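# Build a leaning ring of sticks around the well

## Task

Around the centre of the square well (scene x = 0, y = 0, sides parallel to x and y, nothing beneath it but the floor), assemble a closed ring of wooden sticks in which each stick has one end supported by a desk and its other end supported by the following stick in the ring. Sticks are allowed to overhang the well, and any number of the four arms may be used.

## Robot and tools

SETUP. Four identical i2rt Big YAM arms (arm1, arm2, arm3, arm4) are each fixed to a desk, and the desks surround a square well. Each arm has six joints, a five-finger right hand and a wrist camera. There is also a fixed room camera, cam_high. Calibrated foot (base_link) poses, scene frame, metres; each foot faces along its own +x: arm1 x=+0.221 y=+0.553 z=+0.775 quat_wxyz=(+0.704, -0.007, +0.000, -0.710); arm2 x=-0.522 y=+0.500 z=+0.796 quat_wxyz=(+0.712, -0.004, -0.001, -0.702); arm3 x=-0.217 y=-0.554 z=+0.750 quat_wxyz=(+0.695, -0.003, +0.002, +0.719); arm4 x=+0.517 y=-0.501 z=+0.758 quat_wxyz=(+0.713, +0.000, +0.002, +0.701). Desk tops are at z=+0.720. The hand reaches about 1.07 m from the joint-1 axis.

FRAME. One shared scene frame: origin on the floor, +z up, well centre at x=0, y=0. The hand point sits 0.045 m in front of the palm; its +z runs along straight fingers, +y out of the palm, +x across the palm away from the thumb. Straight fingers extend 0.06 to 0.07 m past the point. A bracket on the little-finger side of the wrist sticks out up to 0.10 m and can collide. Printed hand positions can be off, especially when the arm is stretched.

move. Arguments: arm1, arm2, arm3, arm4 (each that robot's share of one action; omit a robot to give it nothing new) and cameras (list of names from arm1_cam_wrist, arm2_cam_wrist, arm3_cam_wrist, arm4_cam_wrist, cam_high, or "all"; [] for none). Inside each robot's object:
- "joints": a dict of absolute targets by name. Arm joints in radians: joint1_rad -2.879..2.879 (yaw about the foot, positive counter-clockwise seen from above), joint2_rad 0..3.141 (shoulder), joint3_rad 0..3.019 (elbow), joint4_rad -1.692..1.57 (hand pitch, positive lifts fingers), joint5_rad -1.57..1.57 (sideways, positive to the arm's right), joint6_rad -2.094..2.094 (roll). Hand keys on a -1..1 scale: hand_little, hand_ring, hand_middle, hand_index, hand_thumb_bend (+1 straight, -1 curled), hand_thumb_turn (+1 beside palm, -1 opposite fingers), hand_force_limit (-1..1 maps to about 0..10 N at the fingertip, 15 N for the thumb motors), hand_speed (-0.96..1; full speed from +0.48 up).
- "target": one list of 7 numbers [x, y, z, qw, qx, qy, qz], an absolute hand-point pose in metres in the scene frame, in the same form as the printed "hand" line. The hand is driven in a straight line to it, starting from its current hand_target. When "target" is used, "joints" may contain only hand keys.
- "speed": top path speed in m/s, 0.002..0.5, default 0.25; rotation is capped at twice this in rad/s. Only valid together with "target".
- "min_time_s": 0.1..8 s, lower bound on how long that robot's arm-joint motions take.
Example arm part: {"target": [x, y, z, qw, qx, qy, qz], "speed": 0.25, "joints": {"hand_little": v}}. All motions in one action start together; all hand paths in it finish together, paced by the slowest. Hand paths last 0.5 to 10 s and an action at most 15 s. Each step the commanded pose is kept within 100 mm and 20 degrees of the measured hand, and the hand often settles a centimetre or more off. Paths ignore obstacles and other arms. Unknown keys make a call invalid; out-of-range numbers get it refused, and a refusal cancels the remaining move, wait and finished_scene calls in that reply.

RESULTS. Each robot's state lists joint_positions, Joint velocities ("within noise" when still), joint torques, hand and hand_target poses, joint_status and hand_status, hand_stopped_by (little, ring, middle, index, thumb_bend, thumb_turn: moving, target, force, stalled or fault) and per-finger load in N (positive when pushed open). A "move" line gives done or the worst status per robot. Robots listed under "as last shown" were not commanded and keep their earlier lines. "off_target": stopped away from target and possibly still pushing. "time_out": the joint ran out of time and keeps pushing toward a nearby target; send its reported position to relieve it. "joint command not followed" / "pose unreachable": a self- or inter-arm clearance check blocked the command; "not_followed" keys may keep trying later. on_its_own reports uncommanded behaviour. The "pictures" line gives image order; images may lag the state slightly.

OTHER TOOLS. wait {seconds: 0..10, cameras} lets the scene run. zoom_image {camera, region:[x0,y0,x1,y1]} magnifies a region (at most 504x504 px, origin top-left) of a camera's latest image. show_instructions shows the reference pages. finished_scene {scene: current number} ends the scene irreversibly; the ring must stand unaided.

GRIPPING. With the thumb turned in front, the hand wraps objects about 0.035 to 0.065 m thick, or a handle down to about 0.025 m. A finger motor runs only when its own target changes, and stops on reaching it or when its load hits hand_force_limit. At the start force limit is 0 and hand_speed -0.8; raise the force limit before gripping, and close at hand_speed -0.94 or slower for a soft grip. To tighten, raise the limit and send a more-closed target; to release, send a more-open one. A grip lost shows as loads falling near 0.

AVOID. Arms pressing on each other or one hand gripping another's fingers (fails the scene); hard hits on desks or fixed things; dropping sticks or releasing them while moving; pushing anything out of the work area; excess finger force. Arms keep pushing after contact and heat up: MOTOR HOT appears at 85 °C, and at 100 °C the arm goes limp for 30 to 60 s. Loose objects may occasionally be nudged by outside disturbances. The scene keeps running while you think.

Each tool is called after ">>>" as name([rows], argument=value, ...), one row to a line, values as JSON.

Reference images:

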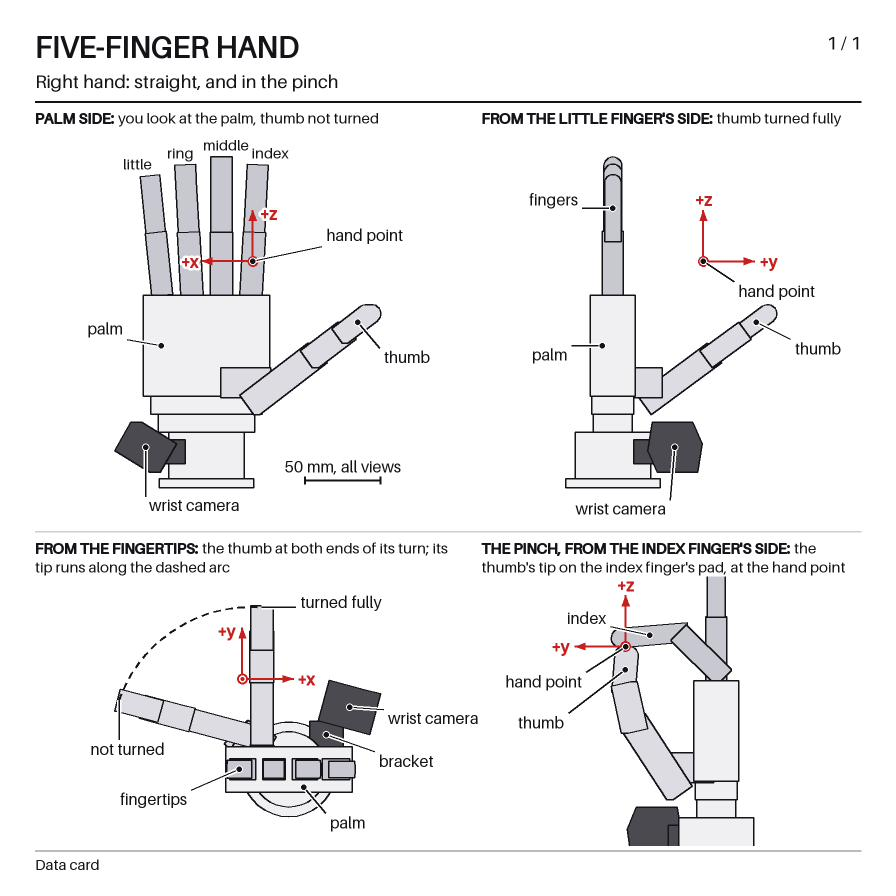

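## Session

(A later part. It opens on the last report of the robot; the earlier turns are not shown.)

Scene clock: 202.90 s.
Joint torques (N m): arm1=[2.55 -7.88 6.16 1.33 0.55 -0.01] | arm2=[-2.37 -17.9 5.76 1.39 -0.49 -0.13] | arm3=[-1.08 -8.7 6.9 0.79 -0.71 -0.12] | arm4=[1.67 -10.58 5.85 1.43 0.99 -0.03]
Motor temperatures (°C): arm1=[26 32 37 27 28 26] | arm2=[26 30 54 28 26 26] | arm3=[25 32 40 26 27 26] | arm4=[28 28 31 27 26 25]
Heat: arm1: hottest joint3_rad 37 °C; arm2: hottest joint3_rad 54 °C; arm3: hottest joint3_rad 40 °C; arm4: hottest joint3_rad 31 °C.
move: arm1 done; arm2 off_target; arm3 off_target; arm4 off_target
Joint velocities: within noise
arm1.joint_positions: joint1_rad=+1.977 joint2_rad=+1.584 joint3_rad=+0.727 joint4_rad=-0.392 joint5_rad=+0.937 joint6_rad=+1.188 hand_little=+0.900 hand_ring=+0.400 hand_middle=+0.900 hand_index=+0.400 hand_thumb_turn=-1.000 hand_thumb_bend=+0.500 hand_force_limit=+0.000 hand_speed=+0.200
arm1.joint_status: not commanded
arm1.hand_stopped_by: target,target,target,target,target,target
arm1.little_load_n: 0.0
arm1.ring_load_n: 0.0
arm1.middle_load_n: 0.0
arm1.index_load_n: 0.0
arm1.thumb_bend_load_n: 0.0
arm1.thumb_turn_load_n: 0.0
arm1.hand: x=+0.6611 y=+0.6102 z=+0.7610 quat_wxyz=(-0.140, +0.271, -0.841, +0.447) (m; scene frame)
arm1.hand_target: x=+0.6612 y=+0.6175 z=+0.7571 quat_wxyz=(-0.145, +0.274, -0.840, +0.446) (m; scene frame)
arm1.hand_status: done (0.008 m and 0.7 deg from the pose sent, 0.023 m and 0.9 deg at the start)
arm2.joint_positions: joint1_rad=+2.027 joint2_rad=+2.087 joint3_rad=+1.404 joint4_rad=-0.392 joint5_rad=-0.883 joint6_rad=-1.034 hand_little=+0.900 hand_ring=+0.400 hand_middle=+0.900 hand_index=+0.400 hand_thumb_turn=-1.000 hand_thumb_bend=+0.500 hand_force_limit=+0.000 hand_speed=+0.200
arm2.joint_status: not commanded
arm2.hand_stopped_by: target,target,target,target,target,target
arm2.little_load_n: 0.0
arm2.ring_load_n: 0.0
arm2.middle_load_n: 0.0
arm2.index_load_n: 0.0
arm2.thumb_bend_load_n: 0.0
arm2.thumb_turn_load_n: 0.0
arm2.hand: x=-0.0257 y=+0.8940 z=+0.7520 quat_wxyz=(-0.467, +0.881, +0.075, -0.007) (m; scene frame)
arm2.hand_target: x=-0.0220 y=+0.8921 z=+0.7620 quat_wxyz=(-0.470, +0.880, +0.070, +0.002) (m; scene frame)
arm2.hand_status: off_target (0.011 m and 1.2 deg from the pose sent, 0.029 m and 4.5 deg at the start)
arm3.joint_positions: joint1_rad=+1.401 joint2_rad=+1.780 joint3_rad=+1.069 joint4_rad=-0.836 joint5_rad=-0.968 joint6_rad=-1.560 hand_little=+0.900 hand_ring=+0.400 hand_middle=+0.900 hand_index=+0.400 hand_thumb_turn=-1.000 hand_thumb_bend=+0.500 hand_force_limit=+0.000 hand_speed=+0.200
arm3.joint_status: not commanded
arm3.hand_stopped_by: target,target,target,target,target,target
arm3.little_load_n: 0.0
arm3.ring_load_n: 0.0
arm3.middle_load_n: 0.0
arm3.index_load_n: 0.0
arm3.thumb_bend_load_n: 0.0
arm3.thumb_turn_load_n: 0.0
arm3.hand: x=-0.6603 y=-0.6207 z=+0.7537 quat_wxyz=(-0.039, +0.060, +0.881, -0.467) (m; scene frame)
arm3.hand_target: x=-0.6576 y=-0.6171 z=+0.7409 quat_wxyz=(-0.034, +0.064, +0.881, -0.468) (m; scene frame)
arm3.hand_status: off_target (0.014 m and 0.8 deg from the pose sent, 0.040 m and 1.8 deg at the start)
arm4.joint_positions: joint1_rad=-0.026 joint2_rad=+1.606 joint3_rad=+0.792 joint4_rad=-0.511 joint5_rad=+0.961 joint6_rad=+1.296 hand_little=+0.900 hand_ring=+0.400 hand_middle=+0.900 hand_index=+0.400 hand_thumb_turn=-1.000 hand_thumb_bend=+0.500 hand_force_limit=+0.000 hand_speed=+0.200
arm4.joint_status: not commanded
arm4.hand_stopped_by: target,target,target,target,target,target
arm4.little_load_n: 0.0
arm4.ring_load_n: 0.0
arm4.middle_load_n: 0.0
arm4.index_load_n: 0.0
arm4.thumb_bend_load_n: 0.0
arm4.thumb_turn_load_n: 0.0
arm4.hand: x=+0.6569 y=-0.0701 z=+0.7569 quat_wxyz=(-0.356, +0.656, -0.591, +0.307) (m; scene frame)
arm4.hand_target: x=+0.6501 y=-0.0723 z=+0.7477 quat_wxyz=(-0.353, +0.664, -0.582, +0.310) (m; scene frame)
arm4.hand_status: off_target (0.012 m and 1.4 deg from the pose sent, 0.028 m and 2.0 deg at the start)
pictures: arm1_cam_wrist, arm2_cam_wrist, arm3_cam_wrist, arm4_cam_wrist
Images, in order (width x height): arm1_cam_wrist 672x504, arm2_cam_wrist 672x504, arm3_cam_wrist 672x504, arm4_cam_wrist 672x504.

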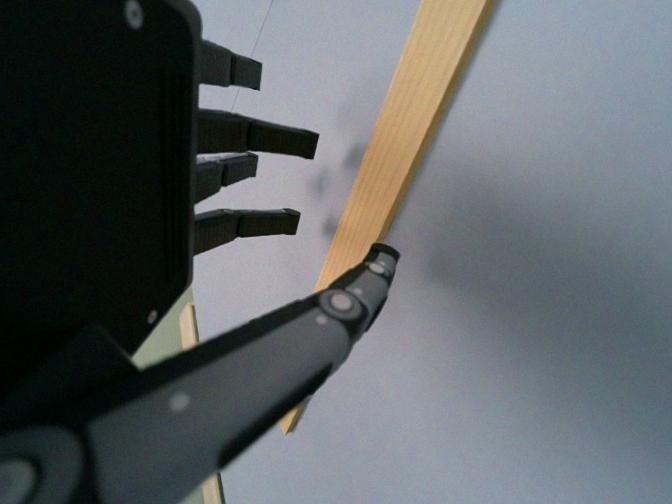

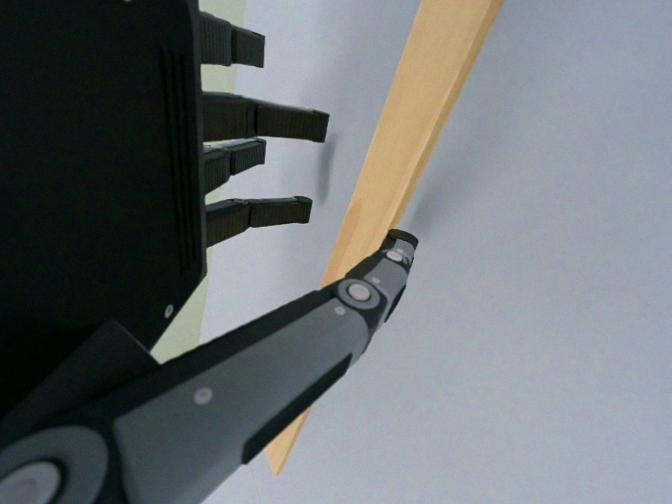

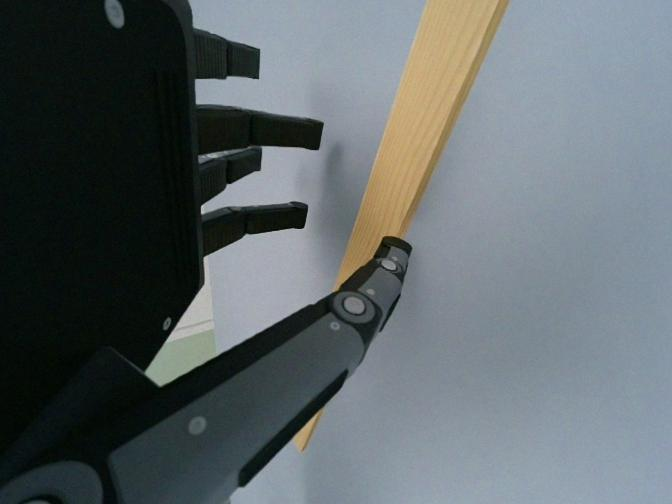

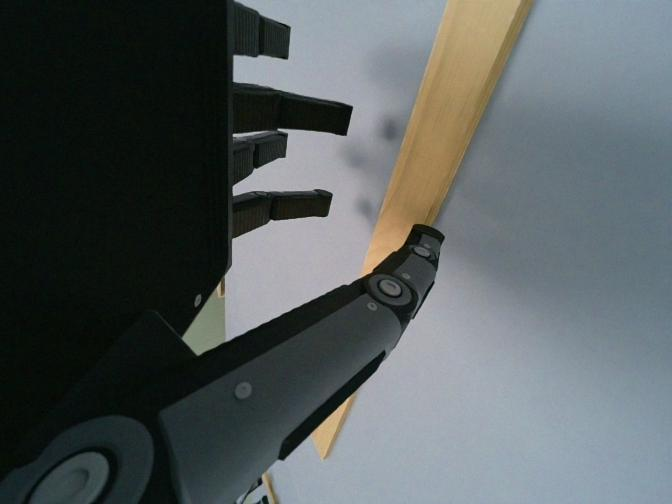

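>>> move(arm1={"target":[0.6596,0.6199,0.7425,0.14546,-0.27358,0.83951,-0.44634],"speed":0.04}, arm2={"target":[-0.022,0.892,0.749,0.46883,-0.88052,-0.06566,0.02508],"speed":0.04}, arm3={"target":[-0.6571,-0.6131,0.727,-0.02252,0.04236,0.88195,-0.46891],"speed":0.04}, arm4={"target":[0.645,-0.073,0.732,0.35468,-0.67902,0.56443,-0.30764],"speed":0.04}, cameras=["arm1_cam_wrist","arm2_cam_wrist","arm3_cam_wrist","arm4_cam_wrist"])

Scene clock: 230.97 s.
Joint torques (N m): arm1=[2.61 -7.82 5.76 1.28 0.59 0.04] | arm2=[-2.43 -16.03 8.9 0.38 -0.64 -0.17] | arm3=[-1.14 -8.64 9.03 -0.13 -0.55 -0.11] | arm4=[1.73 -10.75 5.56 1.48 0.82 -0.14]
Motor temperatures (°C): arm1=[26 32 37 27 28 26] | arm2=[26 30 53 28 26 26] | arm3=[25 33 40 26 27 26] | arm4=[28 29 30 27 26 25]
Heat: arm1: hottest joint3_rad 37 °C; arm2: hottest joint3_rad 53 °C; arm3: hottest joint3_rad 40 °C; arm4: hottest joint3_rad 30 °C.
move: arm1 done; arm2 off_target; arm3 off_target; arm4 off_target
Joint velocities: within noise
arm1.joint_positions: joint1_rad=+1.984 joint2_rad=+1.621 joint3_rad=+0.719 joint4_rad=-0.357 joint5_rad=+0.939 joint6_rad=+1.201 hand_little=+0.900 hand_ring=+0.400 hand_middle=+0.900 hand_index=+0.400 hand_thumb_turn=-1.000 hand_thumb_bend=+0.500 hand_force_limit=+0.000 hand_speed=+0.200
arm1.joint_status: not commanded
arm1.hand_stopped_by: target,target,target,target,target,target
arm1.little_load_n: 0.0
arm1.ring_load_n: 0.0
arm1.middle_load_n: 0.0
arm1.index_load_n: 0.0
arm1.thumb_bend_load_n: 0.0
arm1.thumb_turn_load_n: 0.0
arm1.hand: x=+0.6598 y=+0.6127 z=+0.7467 quat_wxyz=(-0.141, +0.270, -0.841, +0.447) (m; scene frame)
arm1.hand_target: x=+0.6595 y=+0.6198 z=+0.7426 quat_wxyz=(-0.145, +0.274, -0.840, +0.446) (m; scene frame)
arm1.hand_status: done (0.008 m and 0.7 deg from the pose sent, 0.021 m and 0.7 deg at the start)
arm2.joint_positions: joint1_rad=+2.022 joint2_rad=+2.107 joint3_rad=+1.404 joint4_rad=-0.430 joint5_rad=-0.904 joint6_rad=-1.034 hand_little=+0.900 hand_ring=+0.400 hand_middle=+0.900 hand_index=+0.400 hand_thumb_turn=-1.000 hand_thumb_bend=+0.500 hand_force_limit=+0.000 hand_speed=+0.200
arm2.joint_status: not commanded
arm2.hand_stopped_by: target,target,target,target,target,target
arm2.little_load_n: 0.0
arm2.ring_load_n: 0.0
arm2.middle_load_n: -0.5
arm2.index_load_n: 0.5
arm2.thumb_bend_load_n: 0.0
arm2.thumb_turn_load_n: 0.0
arm2.hand: x=-0.0373 y=+0.8883 z=+0.7407 quat_wxyz=(-0.465, +0.883, +0.062, -0.035) (m; scene frame)
arm2.hand_target: x=-0.0223 y=+0.8916 z=+0.7493 quat_wxyz=(-0.469, +0.881, +0.065, -0.025) (m; scene frame)
arm2.hand_status: off_target (0.018 m and 1.3 deg from the pose sent, 0.005 m and 2.3 deg at the start)
arm3.joint_positions: joint1_rad=+1.396 joint2_rad=+1.827 joint3_rad=+1.069 joint4_rad=-0.875 joint5_rad=-0.970 joint6_rad=-1.654 hand_little=+0.900 hand_ring=+0.400 hand_middle=+0.900 hand_index=+0.400 hand_thumb_turn=-1.000 hand_thumb_bend=+0.500 hand_force_limit=+0.000 hand_speed=+0.200
arm3.joint_status: not commanded
arm3.hand_stopped_by: target,target,target,target,target,target
arm3.little_load_n: 0.0
arm3.ring_load_n: 0.0
arm3.middle_load_n: 0.0
arm3.index_load_n: 0.0
arm3.thumb_bend_load_n: -1.0
arm3.thumb_turn_load_n: -0.5
arm3.hand: x=-0.6509 y=-0.6186 z=+0.7340 quat_wxyz=(-0.025, +0.040, +0.882, -0.469) (m; scene frame)
arm3.hand_target: x=-0.6568 y=-0.6131 z=+0.7271 quat_wxyz=(-0.023, +0.043, +0.882, -0.469) (m; scene frame)
arm3.hand_status: off_target (0.011 m and 0.4 deg from the pose sent, 0.028 m and 2.7 deg at the start)
arm4.joint_positions: joint1_rad=-0.018 joint2_rad=+1.631 joint3_rad=+0.765 joint4_rad=-0.426 joint5_rad=+0.959 joint6_rad=+1.247 hand_little=+0.900 hand_ring=+0.400 hand_middle=+0.900 hand_index=+0.400 hand_thumb_turn=-1.000 hand_thumb_bend=+0.500 hand_force_limit=+0.000 hand_speed=+0.200
arm4.joint_status: not commanded
arm4.hand_stopped_by: target,target,target,target,target,target
arm4.little_load_n: 0.0
arm4.ring_load_n: 0.0
arm4.middle_load_n: 0.0
arm4.index_load_n: 0.0
arm4.thumb_bend_load_n: 0.0
arm4.thumb_turn_load_n: 0.0
arm4.hand: x=+0.6528 y=-0.0700 z=+0.7420 quat_wxyz=(-0.360, +0.667, -0.577, +0.305) (m; scene frame)
arm4.hand_target: x=+0.6452 y=-0.0733 z=+0.7323 quat_wxyz=(-0.355, +0.679, -0.564, +0.308) (m; scene frame)
arm4.hand_status: off_target (0.013 m and 2.1 deg from the pose sent, 0.028 m and 4.0 deg at the start)
pictures: arm1_cam_wrist, arm2_cam_wrist, arm3_cam_wrist, arm4_cam_wrist
Images, in order (width x height): arm1_cam_wrist 672x504, arm2_cam_wrist 672x504, arm3_cam_wrist 672x504, arm4_cam_wrist 672x504.

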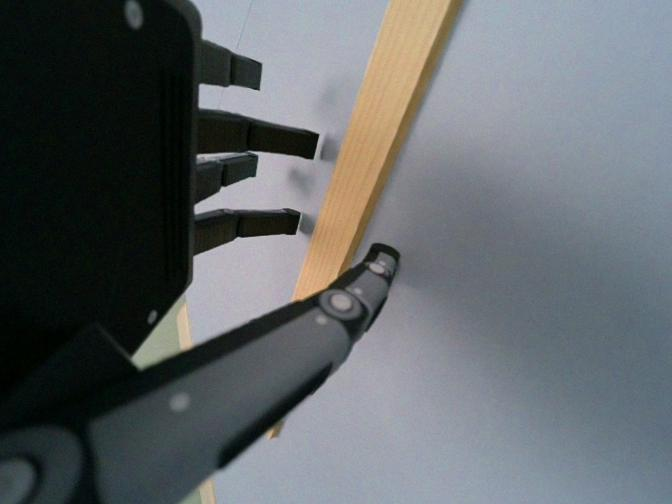

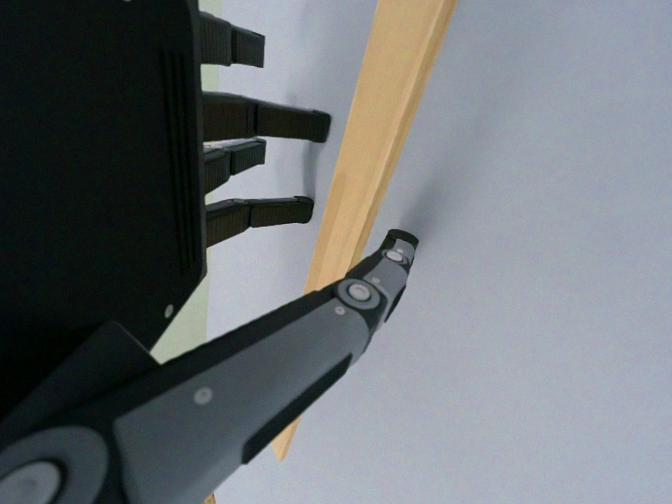

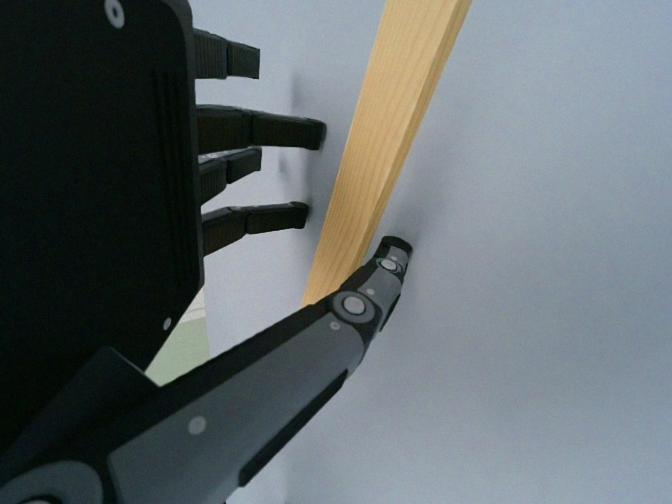

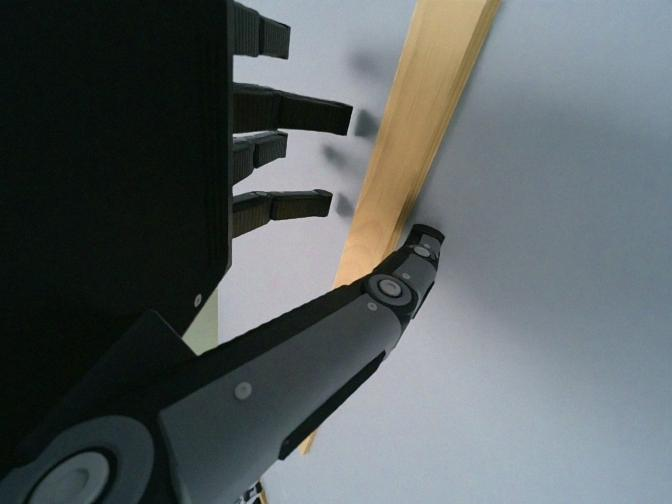

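>>> move(arm1={"target":[0.6594,0.6199,0.740,0.14546,-0.27358,0.83951,-0.44634],"speed":0.03}, arm2={"target":[-0.022,0.892,0.745,0.46883,-0.88052,-0.06566,0.02508],"speed":0.03}, arm3={"target":[-0.6571,-0.6131,0.730,-0.02252,0.04236,0.88195,-0.46891],"speed":0.03}, arm4={"target":[0.645,-0.073,0.729,0.35468,-0.67902,0.56443,-0.30764],"speed":0.03})

>>> move(arm1={"joints":{"hand_index":-0.3,"hand_force_limit":0.4,"hand_speed":-0.85}}, arm2={"joints":{"hand_index":-0.3,"hand_force_limit":0.4,"hand_speed":-0.85}}, arm3={"joints":{"hand_index":-0.3,"hand_force_limit":0.4,"hand_speed":-0.85}}, arm4={"joints":{"hand_index":-0.3,"hand_force_limit":0.4,"hand_speed":-0.85}}, cameras=["arm1_cam_wrist","arm2_cam_wrist","arm3_cam_wrist","arm4_cam_wrist"])

Scene clock: 250.30 s.
Joint torques (N m): arm1=[3.19 -7.41 5.45 1.18 0.56 0.05] | arm2=[-2.43 -15.56 8.81 0.65 -0.64 -0.18] | arm3=[-1.14 -9 9.2 -0.27 -0.55 -0.09] | arm4=[1.73 -10.81 5.5 1.48 0.83 -0.14]
Motor temperatures (°C): arm1=[26 32 36 27 28 26] | arm2=[26 31 55 27 26 26] | arm3=[25 33 40 26 27 26] | arm4=[28 28 30 27 26 25]
Heat: arm1: hottest joint3_rad 36 °C; arm2: hottest joint3_rad 55 °C; arm3: hottest joint3_rad 40 °C; arm4: hottest joint3_rad 30 °C.
move: arm1 done; arm2 off_target; arm3 done; arm4 off_target
Joint velocities: within noise
arm1.joint_positions: joint1_rad=+1.984 joint2_rad=+1.627 joint3_rad=+0.719 joint4_rad=-0.349 joint5_rad=+0.939 joint6_rad=+1.202 hand_little=+0.900 hand_ring=+0.400 hand_middle=+0.900 hand_index=+0.400 hand_thumb_turn=-1.000 hand_thumb_bend=+0.500 hand_force_limit=+0.000 hand_speed=+0.200
arm1.joint_status: not commanded
arm1.hand_stopped_by: target,target,target,target,target,target
arm1.little_load_n: 0.0
arm1.ring_load_n: 0.0
arm1.middle_load_n: 0.0
arm1.index_load_n: 0.0
arm1.thumb_bend_load_n: 0.0
arm1.thumb_turn_load_n: 0.0
arm1.hand: x=+0.6607 y=+0.6130 z=+0.7450 quat_wxyz=(-0.142, +0.270, -0.841, +0.447) (m; scene frame)
arm1.hand_target: x=+0.6593 y=+0.6198 z=+0.7401 quat_wxyz=(-0.145, +0.274, -0.840, +0.446) (m; scene frame)
arm1.hand_status: done (0.009 m and 0.7 deg from the pose sent, 0.010 m and 0.7 deg at the start)
arm2.joint_positions: joint1_rad=+2.022 joint2_rad=+2.107 joint3_rad=+1.404 joint4_rad=-0.430 joint5_rad=-0.904 joint6_rad=-1.034 hand_little=+0.900 hand_ring=+0.400 hand_middle=+0.900 hand_index=+0.400 hand_thumb_turn=-1.000 hand_thumb_bend=+0.500 hand_force_limit=+0.000 hand_speed=+0.200
arm2.joint_status: not commanded
arm2.hand_stopped_by: target,target,target,target,target,target
arm2.little_load_n: 0.0
arm2.ring_load_n: 0.0
arm2.middle_load_n: 0.0
arm2.index_load_n: 0.5
arm2.thumb_bend_load_n: 0.0
arm2.thumb_turn_load_n: 0.0
arm2.hand: x=-0.0373 y=+0.8883 z=+0.7407 quat_wxyz=(-0.465, +0.883, +0.062, -0.035) (m; scene frame)
arm2.hand_target: x=-0.0222 y=+0.8916 z=+0.7453 quat_wxyz=(-0.469, +0.881, +0.066, -0.025) (m; scene frame)
arm2.hand_status: off_target (0.016 m and 1.3 deg from the pose sent, 0.016 m and 1.3 deg at the start)
arm3.joint_positions: joint1_rad=+1.396 joint2_rad=+1.827 joint3_rad=+1.069 joint4_rad=-0.879 joint5_rad=-0.970 joint6_rad=-1.659 hand_little=+0.900 hand_ring=+0.400 hand_middle=+0.900 hand_index=+0.400 hand_thumb_turn=-1.000 hand_thumb_bend=+0.500 hand_force_limit=+0.000 hand_speed=+0.200
arm3.joint_status: not commanded
arm3.hand_stopped_by: target,target,target,target,target,target
arm3.little_load_n: 0.0
arm3.ring_load_n: 0.0
arm3.middle_load_n: 0.0
arm3.index_load_n: 0.0
arm3.thumb_bend_load_n: -1.0
arm3.thumb_turn_load_n: -1.5
arm3.hand: x=-0.6502 y=-0.6186 z=+0.7341 quat_wxyz=(-0.024, +0.039, +0.882, -0.469) (m; scene frame)
arm3.hand_target: x=-0.6569 y=-0.6131 z=+0.7301 quat_wxyz=(-0.023, +0.042, +0.882, -0.469) (m; scene frame)
arm3.hand_status: done (0.010 m and 0.4 deg from the pose sent, 0.009 m and 0.4 deg at the start)
arm4.joint_positions: joint1_rad=-0.018 joint2_rad=+1.638 joint3_rad=+0.763 joint4_rad=-0.416 joint5_rad=+0.959 joint6_rad=+1.247 hand_little=+0.900 hand_ring=+0.400 hand_middle=+0.900 hand_index=+0.400 hand_thumb_turn=-1.000 hand_thumb_bend=+0.500 hand_force_limit=+0.000 hand_speed=+0.200
arm4.joint_status: not commanded
arm4.hand_stopped_by: target,target,target,target,target,target
arm4.little_load_n: 0.0
arm4.ring_load_n: 0.0
arm4.middle_load_n: 0.0
arm4.index_load_n: 0.0
arm4.thumb_bend_load_n: 0.0
arm4.thumb_turn_load_n: 0.0
arm4.hand: x=+0.6527 y=-0.0699 z=+0.7391 quat_wxyz=(-0.360, +0.667, -0.577, +0.305) (m; scene frame)
arm4.hand_target: x=+0.6452 y=-0.0732 z=+0.7293 quat_wxyz=(-0.355, +0.679, -0.565, +0.308) (m; scene frame)
arm4.hand_status: off_target (0.013 m and 2.1 deg from the pose sent, 0.015 m and 2.1 deg at the start)
pictures: none

Scene clock: 252.20 s.
Joint torques (N m): arm1=[3.14 -7.88 5.46 1.28 0.43 -0.01] | arm2=[-2.43 -15.56 8.81 0.64 -0.4 -0.18] | arm3=[-1.14 -9 9.18 -0.1 -0.45 -0.08] | arm4=[1.73 -10.7 5.52 1.4 0.65 -0.13]
Motor temperatures (°C): arm1=[26 32 36 27 28 26] | arm2=[26 31 55 27 26 26] | arm3=[25 33 40 26 27 26] | arm4=[28 28 30 27 26 25]
Heat: arm1: hottest joint3_rad 36 °C; arm2: hottest joint3_rad 55 °C; arm3: hottest joint3_rad 40 °C; arm4: hottest joint3_rad 30 °C.
move: arm1 off_target; arm2 off_target; arm3 off_target; arm4 off_target
Joint velocities: within noise
arm1.joint_positions: joint1_rad=+1.985 joint2_rad=+1.627 joint3_rad=+0.719 joint4_rad=-0.348 joint5_rad=+0.943 joint6_rad=+1.205 hand_little=+0.900 hand_ring=+0.400 hand_middle=+0.900 hand_index=-0.083 hand_thumb_turn=-1.000 hand_thumb_bend=+0.502 hand_force_limit=+0.400 hand_speed=-0.850
arm1.joint_status: hand_index off_target (ended at -0.083, target -0.300); the others done
arm1.hand_stopped_by: target,target,target,force,target,target
arm1.little_load_n: 0.0
arm1.ring_load_n: 0.0
arm1.middle_load_n: 0.0
arm1.index_load_n: 9.0
arm1.thumb_bend_load_n: 8.5
arm1.thumb_turn_load_n: -2.0
arm1.hand: x=+0.6610 y=+0.6128 z=+0.7453 quat_wxyz=(-0.143, +0.268, -0.841, +0.448) (m; scene frame)
arm1.hand_target: x=+0.6592 y=+0.6199 z=+0.7400 quat_wxyz=(-0.145, +0.274, -0.840, +0.446) (m; scene frame)
arm1.hand_status: not commanded
arm2.joint_positions: joint1_rad=+2.022 joint2_rad=+2.107 joint3_rad=+1.404 joint4_rad=-0.430 joint5_rad=-0.911 joint6_rad=-1.034 hand_little=+0.900 hand_ring=+0.400 hand_middle=+0.900 hand_index=-0.068 hand_thumb_turn=-1.000 hand_thumb_bend=+0.502 hand_force_limit=+0.400 hand_speed=-0.850
arm2.joint_status: hand_index off_target (ended at -0.068, target -0.300); the others done
arm2.hand_stopped_by: target,target,target,force,target,target
arm2.little_load_n: 0.0
arm2.ring_load_n: 0.0
arm2.middle_load_n: 0.0
arm2.index_load_n: 8.0
arm2.thumb_bend_load_n: 8.5
arm2.thumb_turn_load_n: -2.5
arm2.hand: x=-0.0382 y=+0.8890 z=+0.7413 quat_wxyz=(-0.467, +0.881, +0.063, -0.037) (m; scene frame)
arm2.hand_target: x=-0.0222 y=+0.8916 z=+0.7453 quat_wxyz=(-0.469, +0.881, +0.066, -0.025) (m; scene frame)
arm2.hand_status: not commanded
arm3.joint_positions: joint1_rad=+1.395 joint2_rad=+1.827 joint3_rad=+1.069 joint4_rad=-0.883 joint5_rad=-0.973 joint6_rad=-1.659 hand_little=+0.900 hand_ring=+0.400 hand_middle=+0.900 hand_index=-0.028 hand_thumb_turn=-1.000 hand_thumb_bend=+0.501 hand_force_limit=+0.400 hand_speed=-0.850
arm3.joint_status: hand_index off_target (ended at -0.028, target -0.300); the others done
arm3.hand_stopped_by: target,target,target,force,target,target
arm3.little_load_n: 0.0
arm3.ring_load_n: -0.5
arm3.middle_load_n: 0.0
arm3.index_load_n: 2.0
arm3.thumb_bend_load_n: 1.0
arm3.thumb_turn_load_n: -0.5
arm3.hand: x=-0.6494 y=-0.6190 z=+0.7346 quat_wxyz=(-0.022, +0.040, +0.881, -0.471) (m; scene frame)
arm3.hand_target: x=-0.6569 y=-0.6131 z=+0.7301 quat_wxyz=(-0.023, +0.043, +0.882, -0.469) (m; scene frame)
arm3.hand_status: not commanded
arm4.joint_positions: joint1_rad=-0.017 joint2_rad=+1.638 joint3_rad=+0.763 joint4_rad=-0.414 joint5_rad=+0.963 joint6_rad=+1.246 hand_little=+0.900 hand_ring=+0.400 hand_middle=+0.900 hand_index=-0.098 hand_thumb_turn=-1.000 hand_thumb_bend=+0.503 hand_force_limit=+0.400 hand_speed=-0.850
arm4.joint_status: hand_index off_target (ended at -0.098, target -0.300); the others done
arm4.hand_stopped_by: target,target,target,force,target,target
arm4.little_load_n: 0.0
arm4.ring_load_n: 0.0
arm4.middle_load_n: 0.0
arm4.index_load_n: 5.5
arm4.thumb_bend_load_n: 9.0
arm4.thumb_turn_load_n: -0.5
arm4.hand: x=+0.6532 y=-0.0695 z=+0.7397 quat_wxyz=(-0.362, +0.666, -0.576, +0.306) (m; scene frame)
arm4.hand_target: x=+0.6452 y=-0.0732 z=+0.7293 quat_wxyz=(-0.355, +0.679, -0.565, +0.308) (m; scene frame)
arm4.hand_status: not commanded
pictures: arm1_cam_wrist, arm2_cam_wrist, arm3_cam_wrist, arm4_cam_wrist
Images, in order (width x height): arm1_cam_wrist 672x504, arm2_cam_wrist 672x504, arm3_cam_wrist 672x504, arm4_cam_wrist 672x504.

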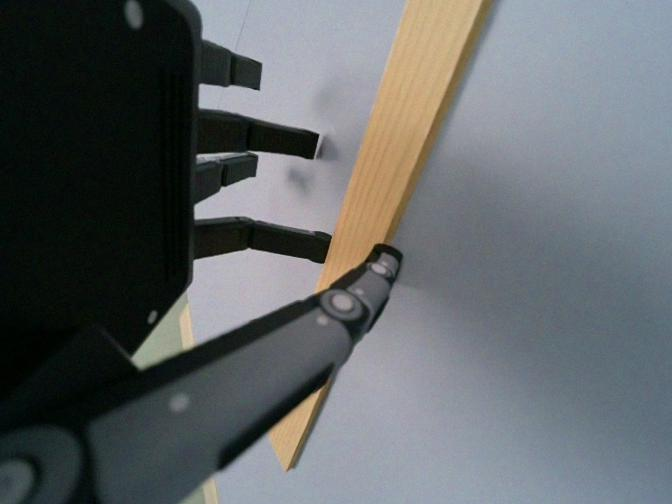

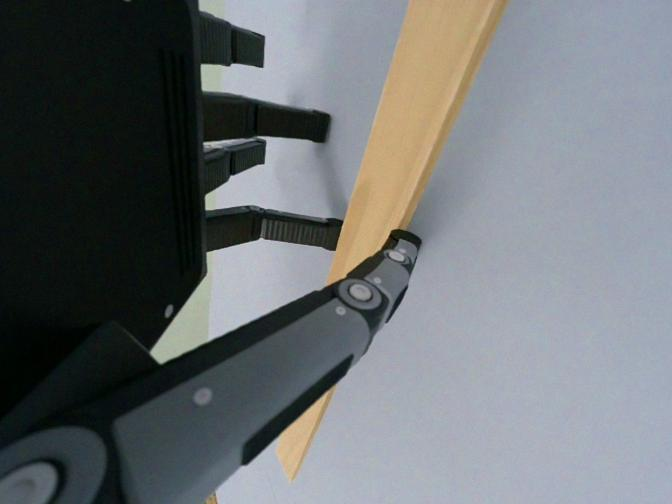

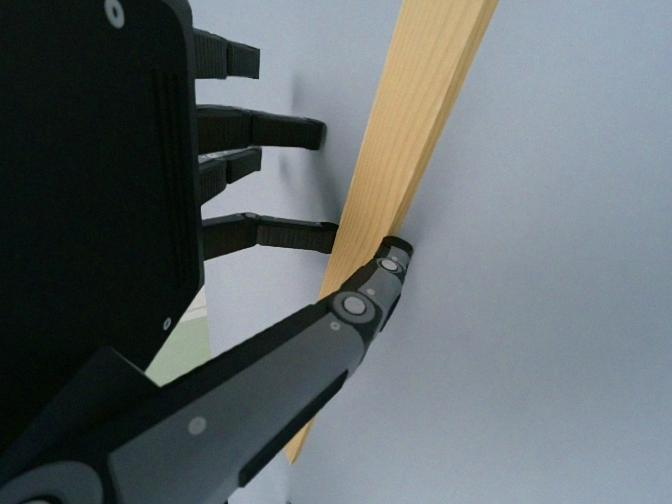

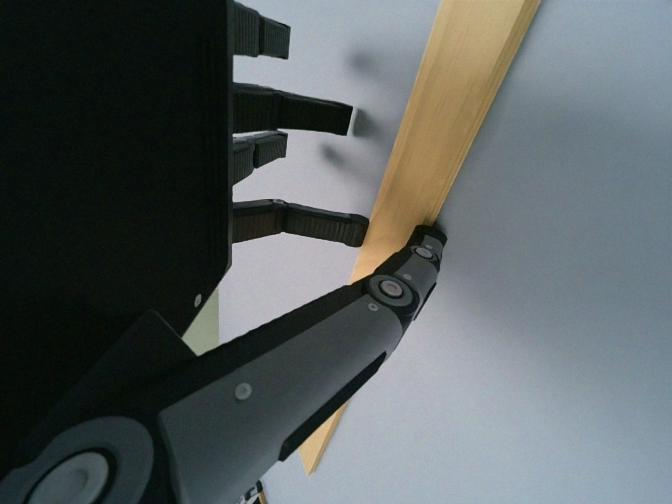

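>>> move(arm1={"joints":{"hand_ring":-0.35,"hand_force_limit":-0.3,"hand_speed":-0.85}}, arm2={"joints":{"hand_ring":-0.35,"hand_force_limit":-0.3,"hand_speed":-0.85}}, arm3={"joints":{"hand_ring":-0.35,"hand_force_limit":-0.3,"hand_speed":-0.85}}, arm4={"joints":{"hand_ring":-0.35,"hand_force_limit":-0.3,"hand_speed":-0.85}})

>>> move(arm1={"joints":{"hand_index":-0.37,"hand_force_limit":0.6,"hand_speed":-0.88}}, arm2={"joints":{"hand_index":-0.37,"hand_force_limit":0.6,"hand_speed":-0.88}}, arm3={"joints":{"hand_index":-0.37,"hand_force_limit":0.6,"hand_speed":-0.88}}, arm4={"joints":{"hand_index":-0.37,"hand_force_limit":0.6,"hand_speed":-0.88}}, cameras=["arm1_cam_wrist","arm2_cam_wrist","arm3_cam_wrist","arm4_cam_wrist"])

Scene clock: 262.60 s.
Joint torques (N m): arm1=[2.96 -7.88 5.64 1.21 0.42 0.03] | arm2=[-2.43 -15.56 8.81 0.64 -0.26 -0.17] | arm3=[-1.14 -9.05 9.18 -0.12 -0.4 -0.09] | arm4=[1.73 -10.7 5.56 1.39 0.58 -0.12]
Motor temperatures (°C): arm1=[26 32 36 27 28 26] | arm2=[26 32 55 27 26 26] | arm3=[25 33 41 26 27 26] | arm4=[28 28 30 27 26 25]
Heat: arm1: hottest joint3_rad 36 °C; arm2: hottest joint3_rad 55 °C; arm3: hottest joint3_rad 41 °C; arm4: hottest joint3_rad 30 °C.
move: arm1 off_target; arm2 off_target; arm3 off_target; arm4 off_target
Joint velocities: within noise
arm1.joint_positions: joint1_rad=+1.985 joint2_rad=+1.627 joint3_rad=+0.719 joint4_rad=-0.347 joint5_rad=+0.943 joint6_rad=+1.205 hand_little=+0.900 hand_ring=-0.071 hand_middle=+0.900 hand_index=-0.083 hand_thumb_turn=-1.000 hand_thumb_bend=+0.502 hand_force_limit=-0.300 hand_speed=-0.850
arm1.joint_status: hand_ring off_target (ended at -0.071, target -0.350); the others done
arm1.hand_stopped_by: target,force,target,force,target,target
arm1.little_load_n: 0.0
arm1.ring_load_n: 3.0
arm1.middle_load_n: 0.0
arm1.index_load_n: 8.0
arm1.thumb_bend_load_n: 10.0
arm1.thumb_turn_load_n: -1.0
arm1.hand: x=+0.6612 y=+0.6127 z=+0.7455 quat_wxyz=(-0.143, +0.267, -0.841, +0.449) (m; scene frame)
arm1.hand_target: x=+0.6593 y=+0.6198 z=+0.7401 quat_wxyz=(-0.145, +0.274, -0.840, +0.446) (m; scene frame)
arm1.hand_status: not commanded
arm2.joint_positions: joint1_rad=+2.022 joint2_rad=+2.107 joint3_rad=+1.404 joint4_rad=-0.430 joint5_rad=-0.915 joint6_rad=-1.034 hand_little=+0.900 hand_ring=-0.055 hand_middle=+0.900 hand_index=-0.069 hand_thumb_turn=-1.000 hand_thumb_bend=+0.502 hand_force_limit=-0.300 hand_speed=-0.850
arm2.joint_status: hand_ring off_target (ended at -0.055, target -0.350); the others done
arm2.hand_stopped_by: target,force,target,force,target,target
arm2.little_load_n: 0.0
arm2.ring_load_n: 4.5
arm2.middle_load_n: 0.0
arm2.index_load_n: 3.0
arm2.thumb_bend_load_n: 7.0
arm2.thumb_turn_load_n: -1.5
arm2.hand: x=-0.0387 y=+0.8894 z=+0.7418 quat_wxyz=(-0.469, +0.880, +0.063, -0.038) (m; scene frame)
arm2.hand_target: x=-0.0222 y=+0.8916 z=+0.7453 quat_wxyz=(-0.469, +0.880, +0.066, -0.025) (m; scene frame)
arm2.hand_status: not commanded
arm3.joint_positions: joint1_rad=+1.395 joint2_rad=+1.827 joint3_rad=+1.069 joint4_rad=-0.883 joint5_rad=-0.974 joint6_rad=-1.659 hand_little=+0.900 hand_ring=-0.070 hand_middle=+0.900 hand_index=-0.028 hand_thumb_turn=-1.000 hand_thumb_bend=+0.501 hand_force_limit=-0.300 hand_speed=-0.850
arm3.joint_status: hand_ring off_target (ended at -0.070, target -0.350); the others done
arm3.hand_stopped_by: target,force,target,force,target,target
arm3.little_load_n: 0.0
arm3.ring_load_n: 4.0
arm3.middle_load_n: 0.0
arm3.index_load_n: 0.5
arm3.thumb_bend_load_n: 3.0
arm3.thumb_turn_load_n: 2.5
arm3.hand: x=-0.6494 y=-0.6192 z=+0.7347 quat_wxyz=(-0.023, +0.040, +0.881, -0.471) (m; scene frame)
arm3.hand_target: x=-0.6569 y=-0.6131 z=+0.7301 quat_wxyz=(-0.023, +0.043, +0.882, -0.469) (m; scene frame)
arm3.hand_status: not commanded
arm4.joint_positions: joint1_rad=-0.017 joint2_rad=+1.638 joint3_rad=+0.763 joint4_rad=-0.414 joint5_rad=+0.965 joint6_rad=+1.246 hand_little=+0.900 hand_ring=-0.084 hand_middle=+0.900 hand_index=-0.098 hand_thumb_turn=-1.000 hand_thumb_bend=+0.503 hand_force_limit=-0.300 hand_speed=-0.850
arm4.joint_status: hand_ring off_target (ended at -0.084, target -0.350); the others done
arm4.hand_stopped_by: target,force,target,force,target,target
arm4.little_load_n: 0.0
arm4.ring_load_n: 3.0
arm4.middle_load_n: 0.0
arm4.index_load_n: 3.5
arm4.thumb_bend_load_n: 9.5
arm4.thumb_turn_load_n: 0.0
arm4.hand: x=+0.6533 y=-0.0696 z=+0.7399 quat_wxyz=(-0.362, +0.666, -0.576, +0.307) (m; scene frame)
arm4.hand_target: x=+0.6452 y=-0.0732 z=+0.7293 quat_wxyz=(-0.355, +0.679, -0.565, +0.308) (m; scene frame)
arm4.hand_status: not commanded
pictures: none

Scene clock: 263.90 s.
Joint torques (N m): arm1=[3.19 -8 5.52 1.25 0.37 0.02] | arm2=[-2.37 -15.56 8.81 0.65 -0.26 -0.17] | arm3=[-1.14 -9 9.2 -0.12 -0.39 -0.08] | arm4=[1.61 -10.64 5.52 1.35 0.45 -0.07]
Motor temperatures (°C): arm1=[26 32 36 27 28 26] | arm2=[26 32 55 27 26 26] | arm3=[25 33 41 26 27 26] | arm4=[28 28 30 27 26 25]
Heat: arm1: hottest joint3_rad 36 °C; arm2: hottest joint3_rad 55 °C; arm3: hottest joint3_rad 41 °C; arm4: hottest joint3_rad 30 °C.
move: arm1 off_target; arm2 off_target; arm3 off_target; arm4 done
Joint velocities: within noise
arm1.joint_positions: joint1_rad=+1.985 joint2_rad=+1.627 joint3_rad=+0.719 joint4_rad=-0.347 joint5_rad=+0.944 joint6_rad=+1.205 hand_little=+0.900 hand_ring=-0.071 hand_middle=+0.900 hand_index=-0.089 hand_thumb_turn=-1.000 hand_thumb_bend=+0.503 hand_force_limit=+0.600 hand_speed=-0.880
arm1.joint_status: hand_index off_target (ended at -0.089, target -0.370); the others done
arm1.hand_stopped_by: target,force,target,force,target,target
arm1.little_load_n: 0.0
arm1.ring_load_n: 1.5
arm1.middle_load_n: 0.0
arm1.index_load_n: 10.0
arm1.thumb_bend_load_n: 11.5
arm1.thumb_turn_load_n: -1.5
arm1.hand: x=+0.6613 y=+0.6126 z=+0.7456 quat_wxyz=(-0.143, +0.267, -0.841, +0.449) (m; scene frame)
arm1.hand_target: x=+0.6593 y=+0.6198 z=+0.7401 quat_wxyz=(-0.145, +0.274, -0.840, +0.446) (m; scene frame)
arm1.hand_status: not commanded
arm2.joint_positions: joint1_rad=+2.022 joint2_rad=+2.107 joint3_rad=+1.404 joint4_rad=-0.430 joint5_rad=-0.915 joint6_rad=-1.034 hand_little=+0.900 hand_ring=-0.056 hand_middle=+0.900 hand_index=-0.087 hand_thumb_turn=-1.000 hand_thumb_bend=+0.503 hand_force_limit=+0.600 hand_speed=-0.880
arm2.joint_status: hand_index off_target (ended at -0.087, target -0.370); the others done
arm2.hand_stopped_by: target,force,target,force,target,target
arm2.little_load_n: 0.0
arm2.ring_load_n: 1.0
arm2.middle_load_n: 0.0
arm2.index_load_n: 9.5
arm2.thumb_bend_load_n: 10.5
arm2.thumb_turn_load_n: -1.5
arm2.hand: x=-0.0387 y=+0.8894 z=+0.7418 quat_wxyz=(-0.469, +0.880, +0.063, -0.038) (m; scene frame)
arm2.hand_target: x=-0.0222 y=+0.8916 z=+0.7453 quat_wxyz=(-0.469, +0.880, +0.066, -0.025) (m; scene frame)
arm2.hand_status: not commanded
arm3.joint_positions: joint1_rad=+1.395 joint2_rad=+1.827 joint3_rad=+1.069 joint4_rad=-0.883 joint5_rad=-0.974 joint6_rad=-1.659 hand_little=+0.900 hand_ring=-0.070 hand_middle=+0.900 hand_index=-0.058 hand_thumb_turn=-1.000 hand_thumb_bend=+0.502 hand_force_limit=+0.600 hand_speed=-0.880
arm3.joint_status: hand_index off_target (ended at -0.058, target -0.370); the others done
arm3.hand_stopped_by: target,force,target,force,target,target
arm3.little_load_n: 0.0
arm3.ring_load_n: 2.5
arm3.middle_load_n: 0.0
arm3.index_load_n: 9.5
arm3.thumb_bend_load_n: 6.5
arm3.thumb_turn_load_n: 0.0
arm3.hand: x=-0.6494 y=-0.6192 z=+0.7347 quat_wxyz=(-0.023, +0.040, +0.881, -0.471) (m; scene frame)
arm3.hand_target: x=-0.6569 y=-0.6131 z=+0.7301 quat_wxyz=(-0.023, +0.043, +0.882, -0.469) (m; scene frame)
arm3.hand_status: not commanded
arm4.joint_positions: joint1_rad=-0.015 joint2_rad=+1.638 joint3_rad=+0.763 joint4_rad=-0.413 joint5_rad=+0.967 joint6_rad=+1.240 hand_little=+0.900 hand_ring=-0.084 hand_middle=+0.900 hand_index=-0.370 hand_thumb_turn=-1.000 hand_thumb_bend=+0.502 hand_force_limit=+0.600 hand_speed=-0.880
arm4.joint_status: all done
arm4.hand_stopped_by: target,force,target,target,target,target
arm4.little_load_n: 0.0
arm4.ring_load_n: 2.5
arm4.middle_load_n: 0.0
arm4.index_load_n: 0.0
arm4.thumb_bend_load_n: 4.0
arm4.thumb_turn_load_n: -0.5
arm4.hand: x=+0.6531 y=-0.0696 z=+0.7402 quat_wxyz=(-0.362, +0.667, -0.574, +0.308) (m; scene frame)
arm4.hand_target: x=+0.6452 y=-0.0732 z=+0.7293 quat_wxyz=(-0.355, +0.679, -0.565, +0.308) (m; scene frame)
arm4.hand_status: not commanded
pictures: arm1_cam_wrist, arm2_cam_wrist, arm3_cam_wrist, arm4_cam_wrist
Images, in order (width x height): arm1_cam_wrist 672x504, arm2_cam_wrist 672x504, arm3_cam_wrist 672x504, arm4_cam_wrist 672x504.

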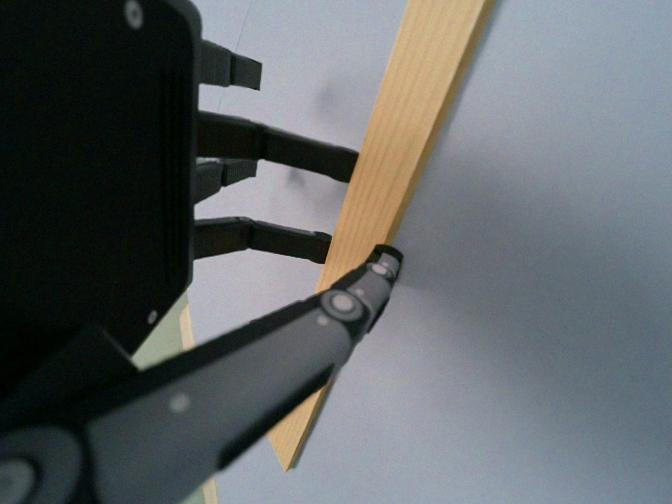

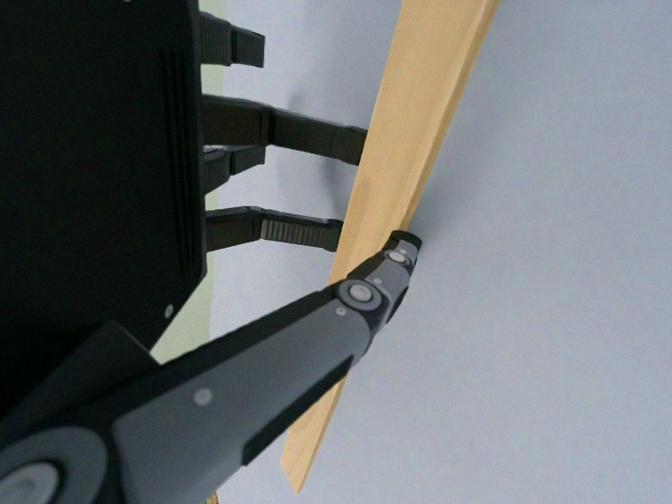

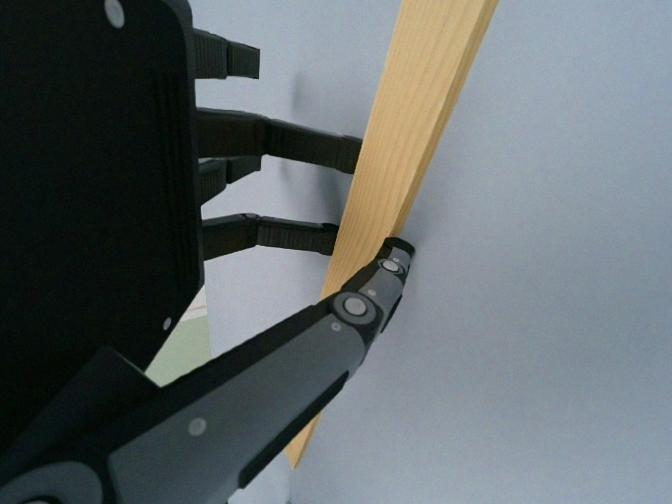

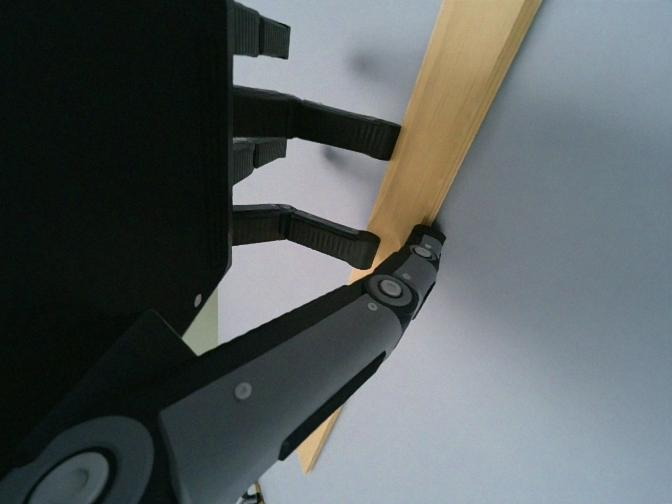

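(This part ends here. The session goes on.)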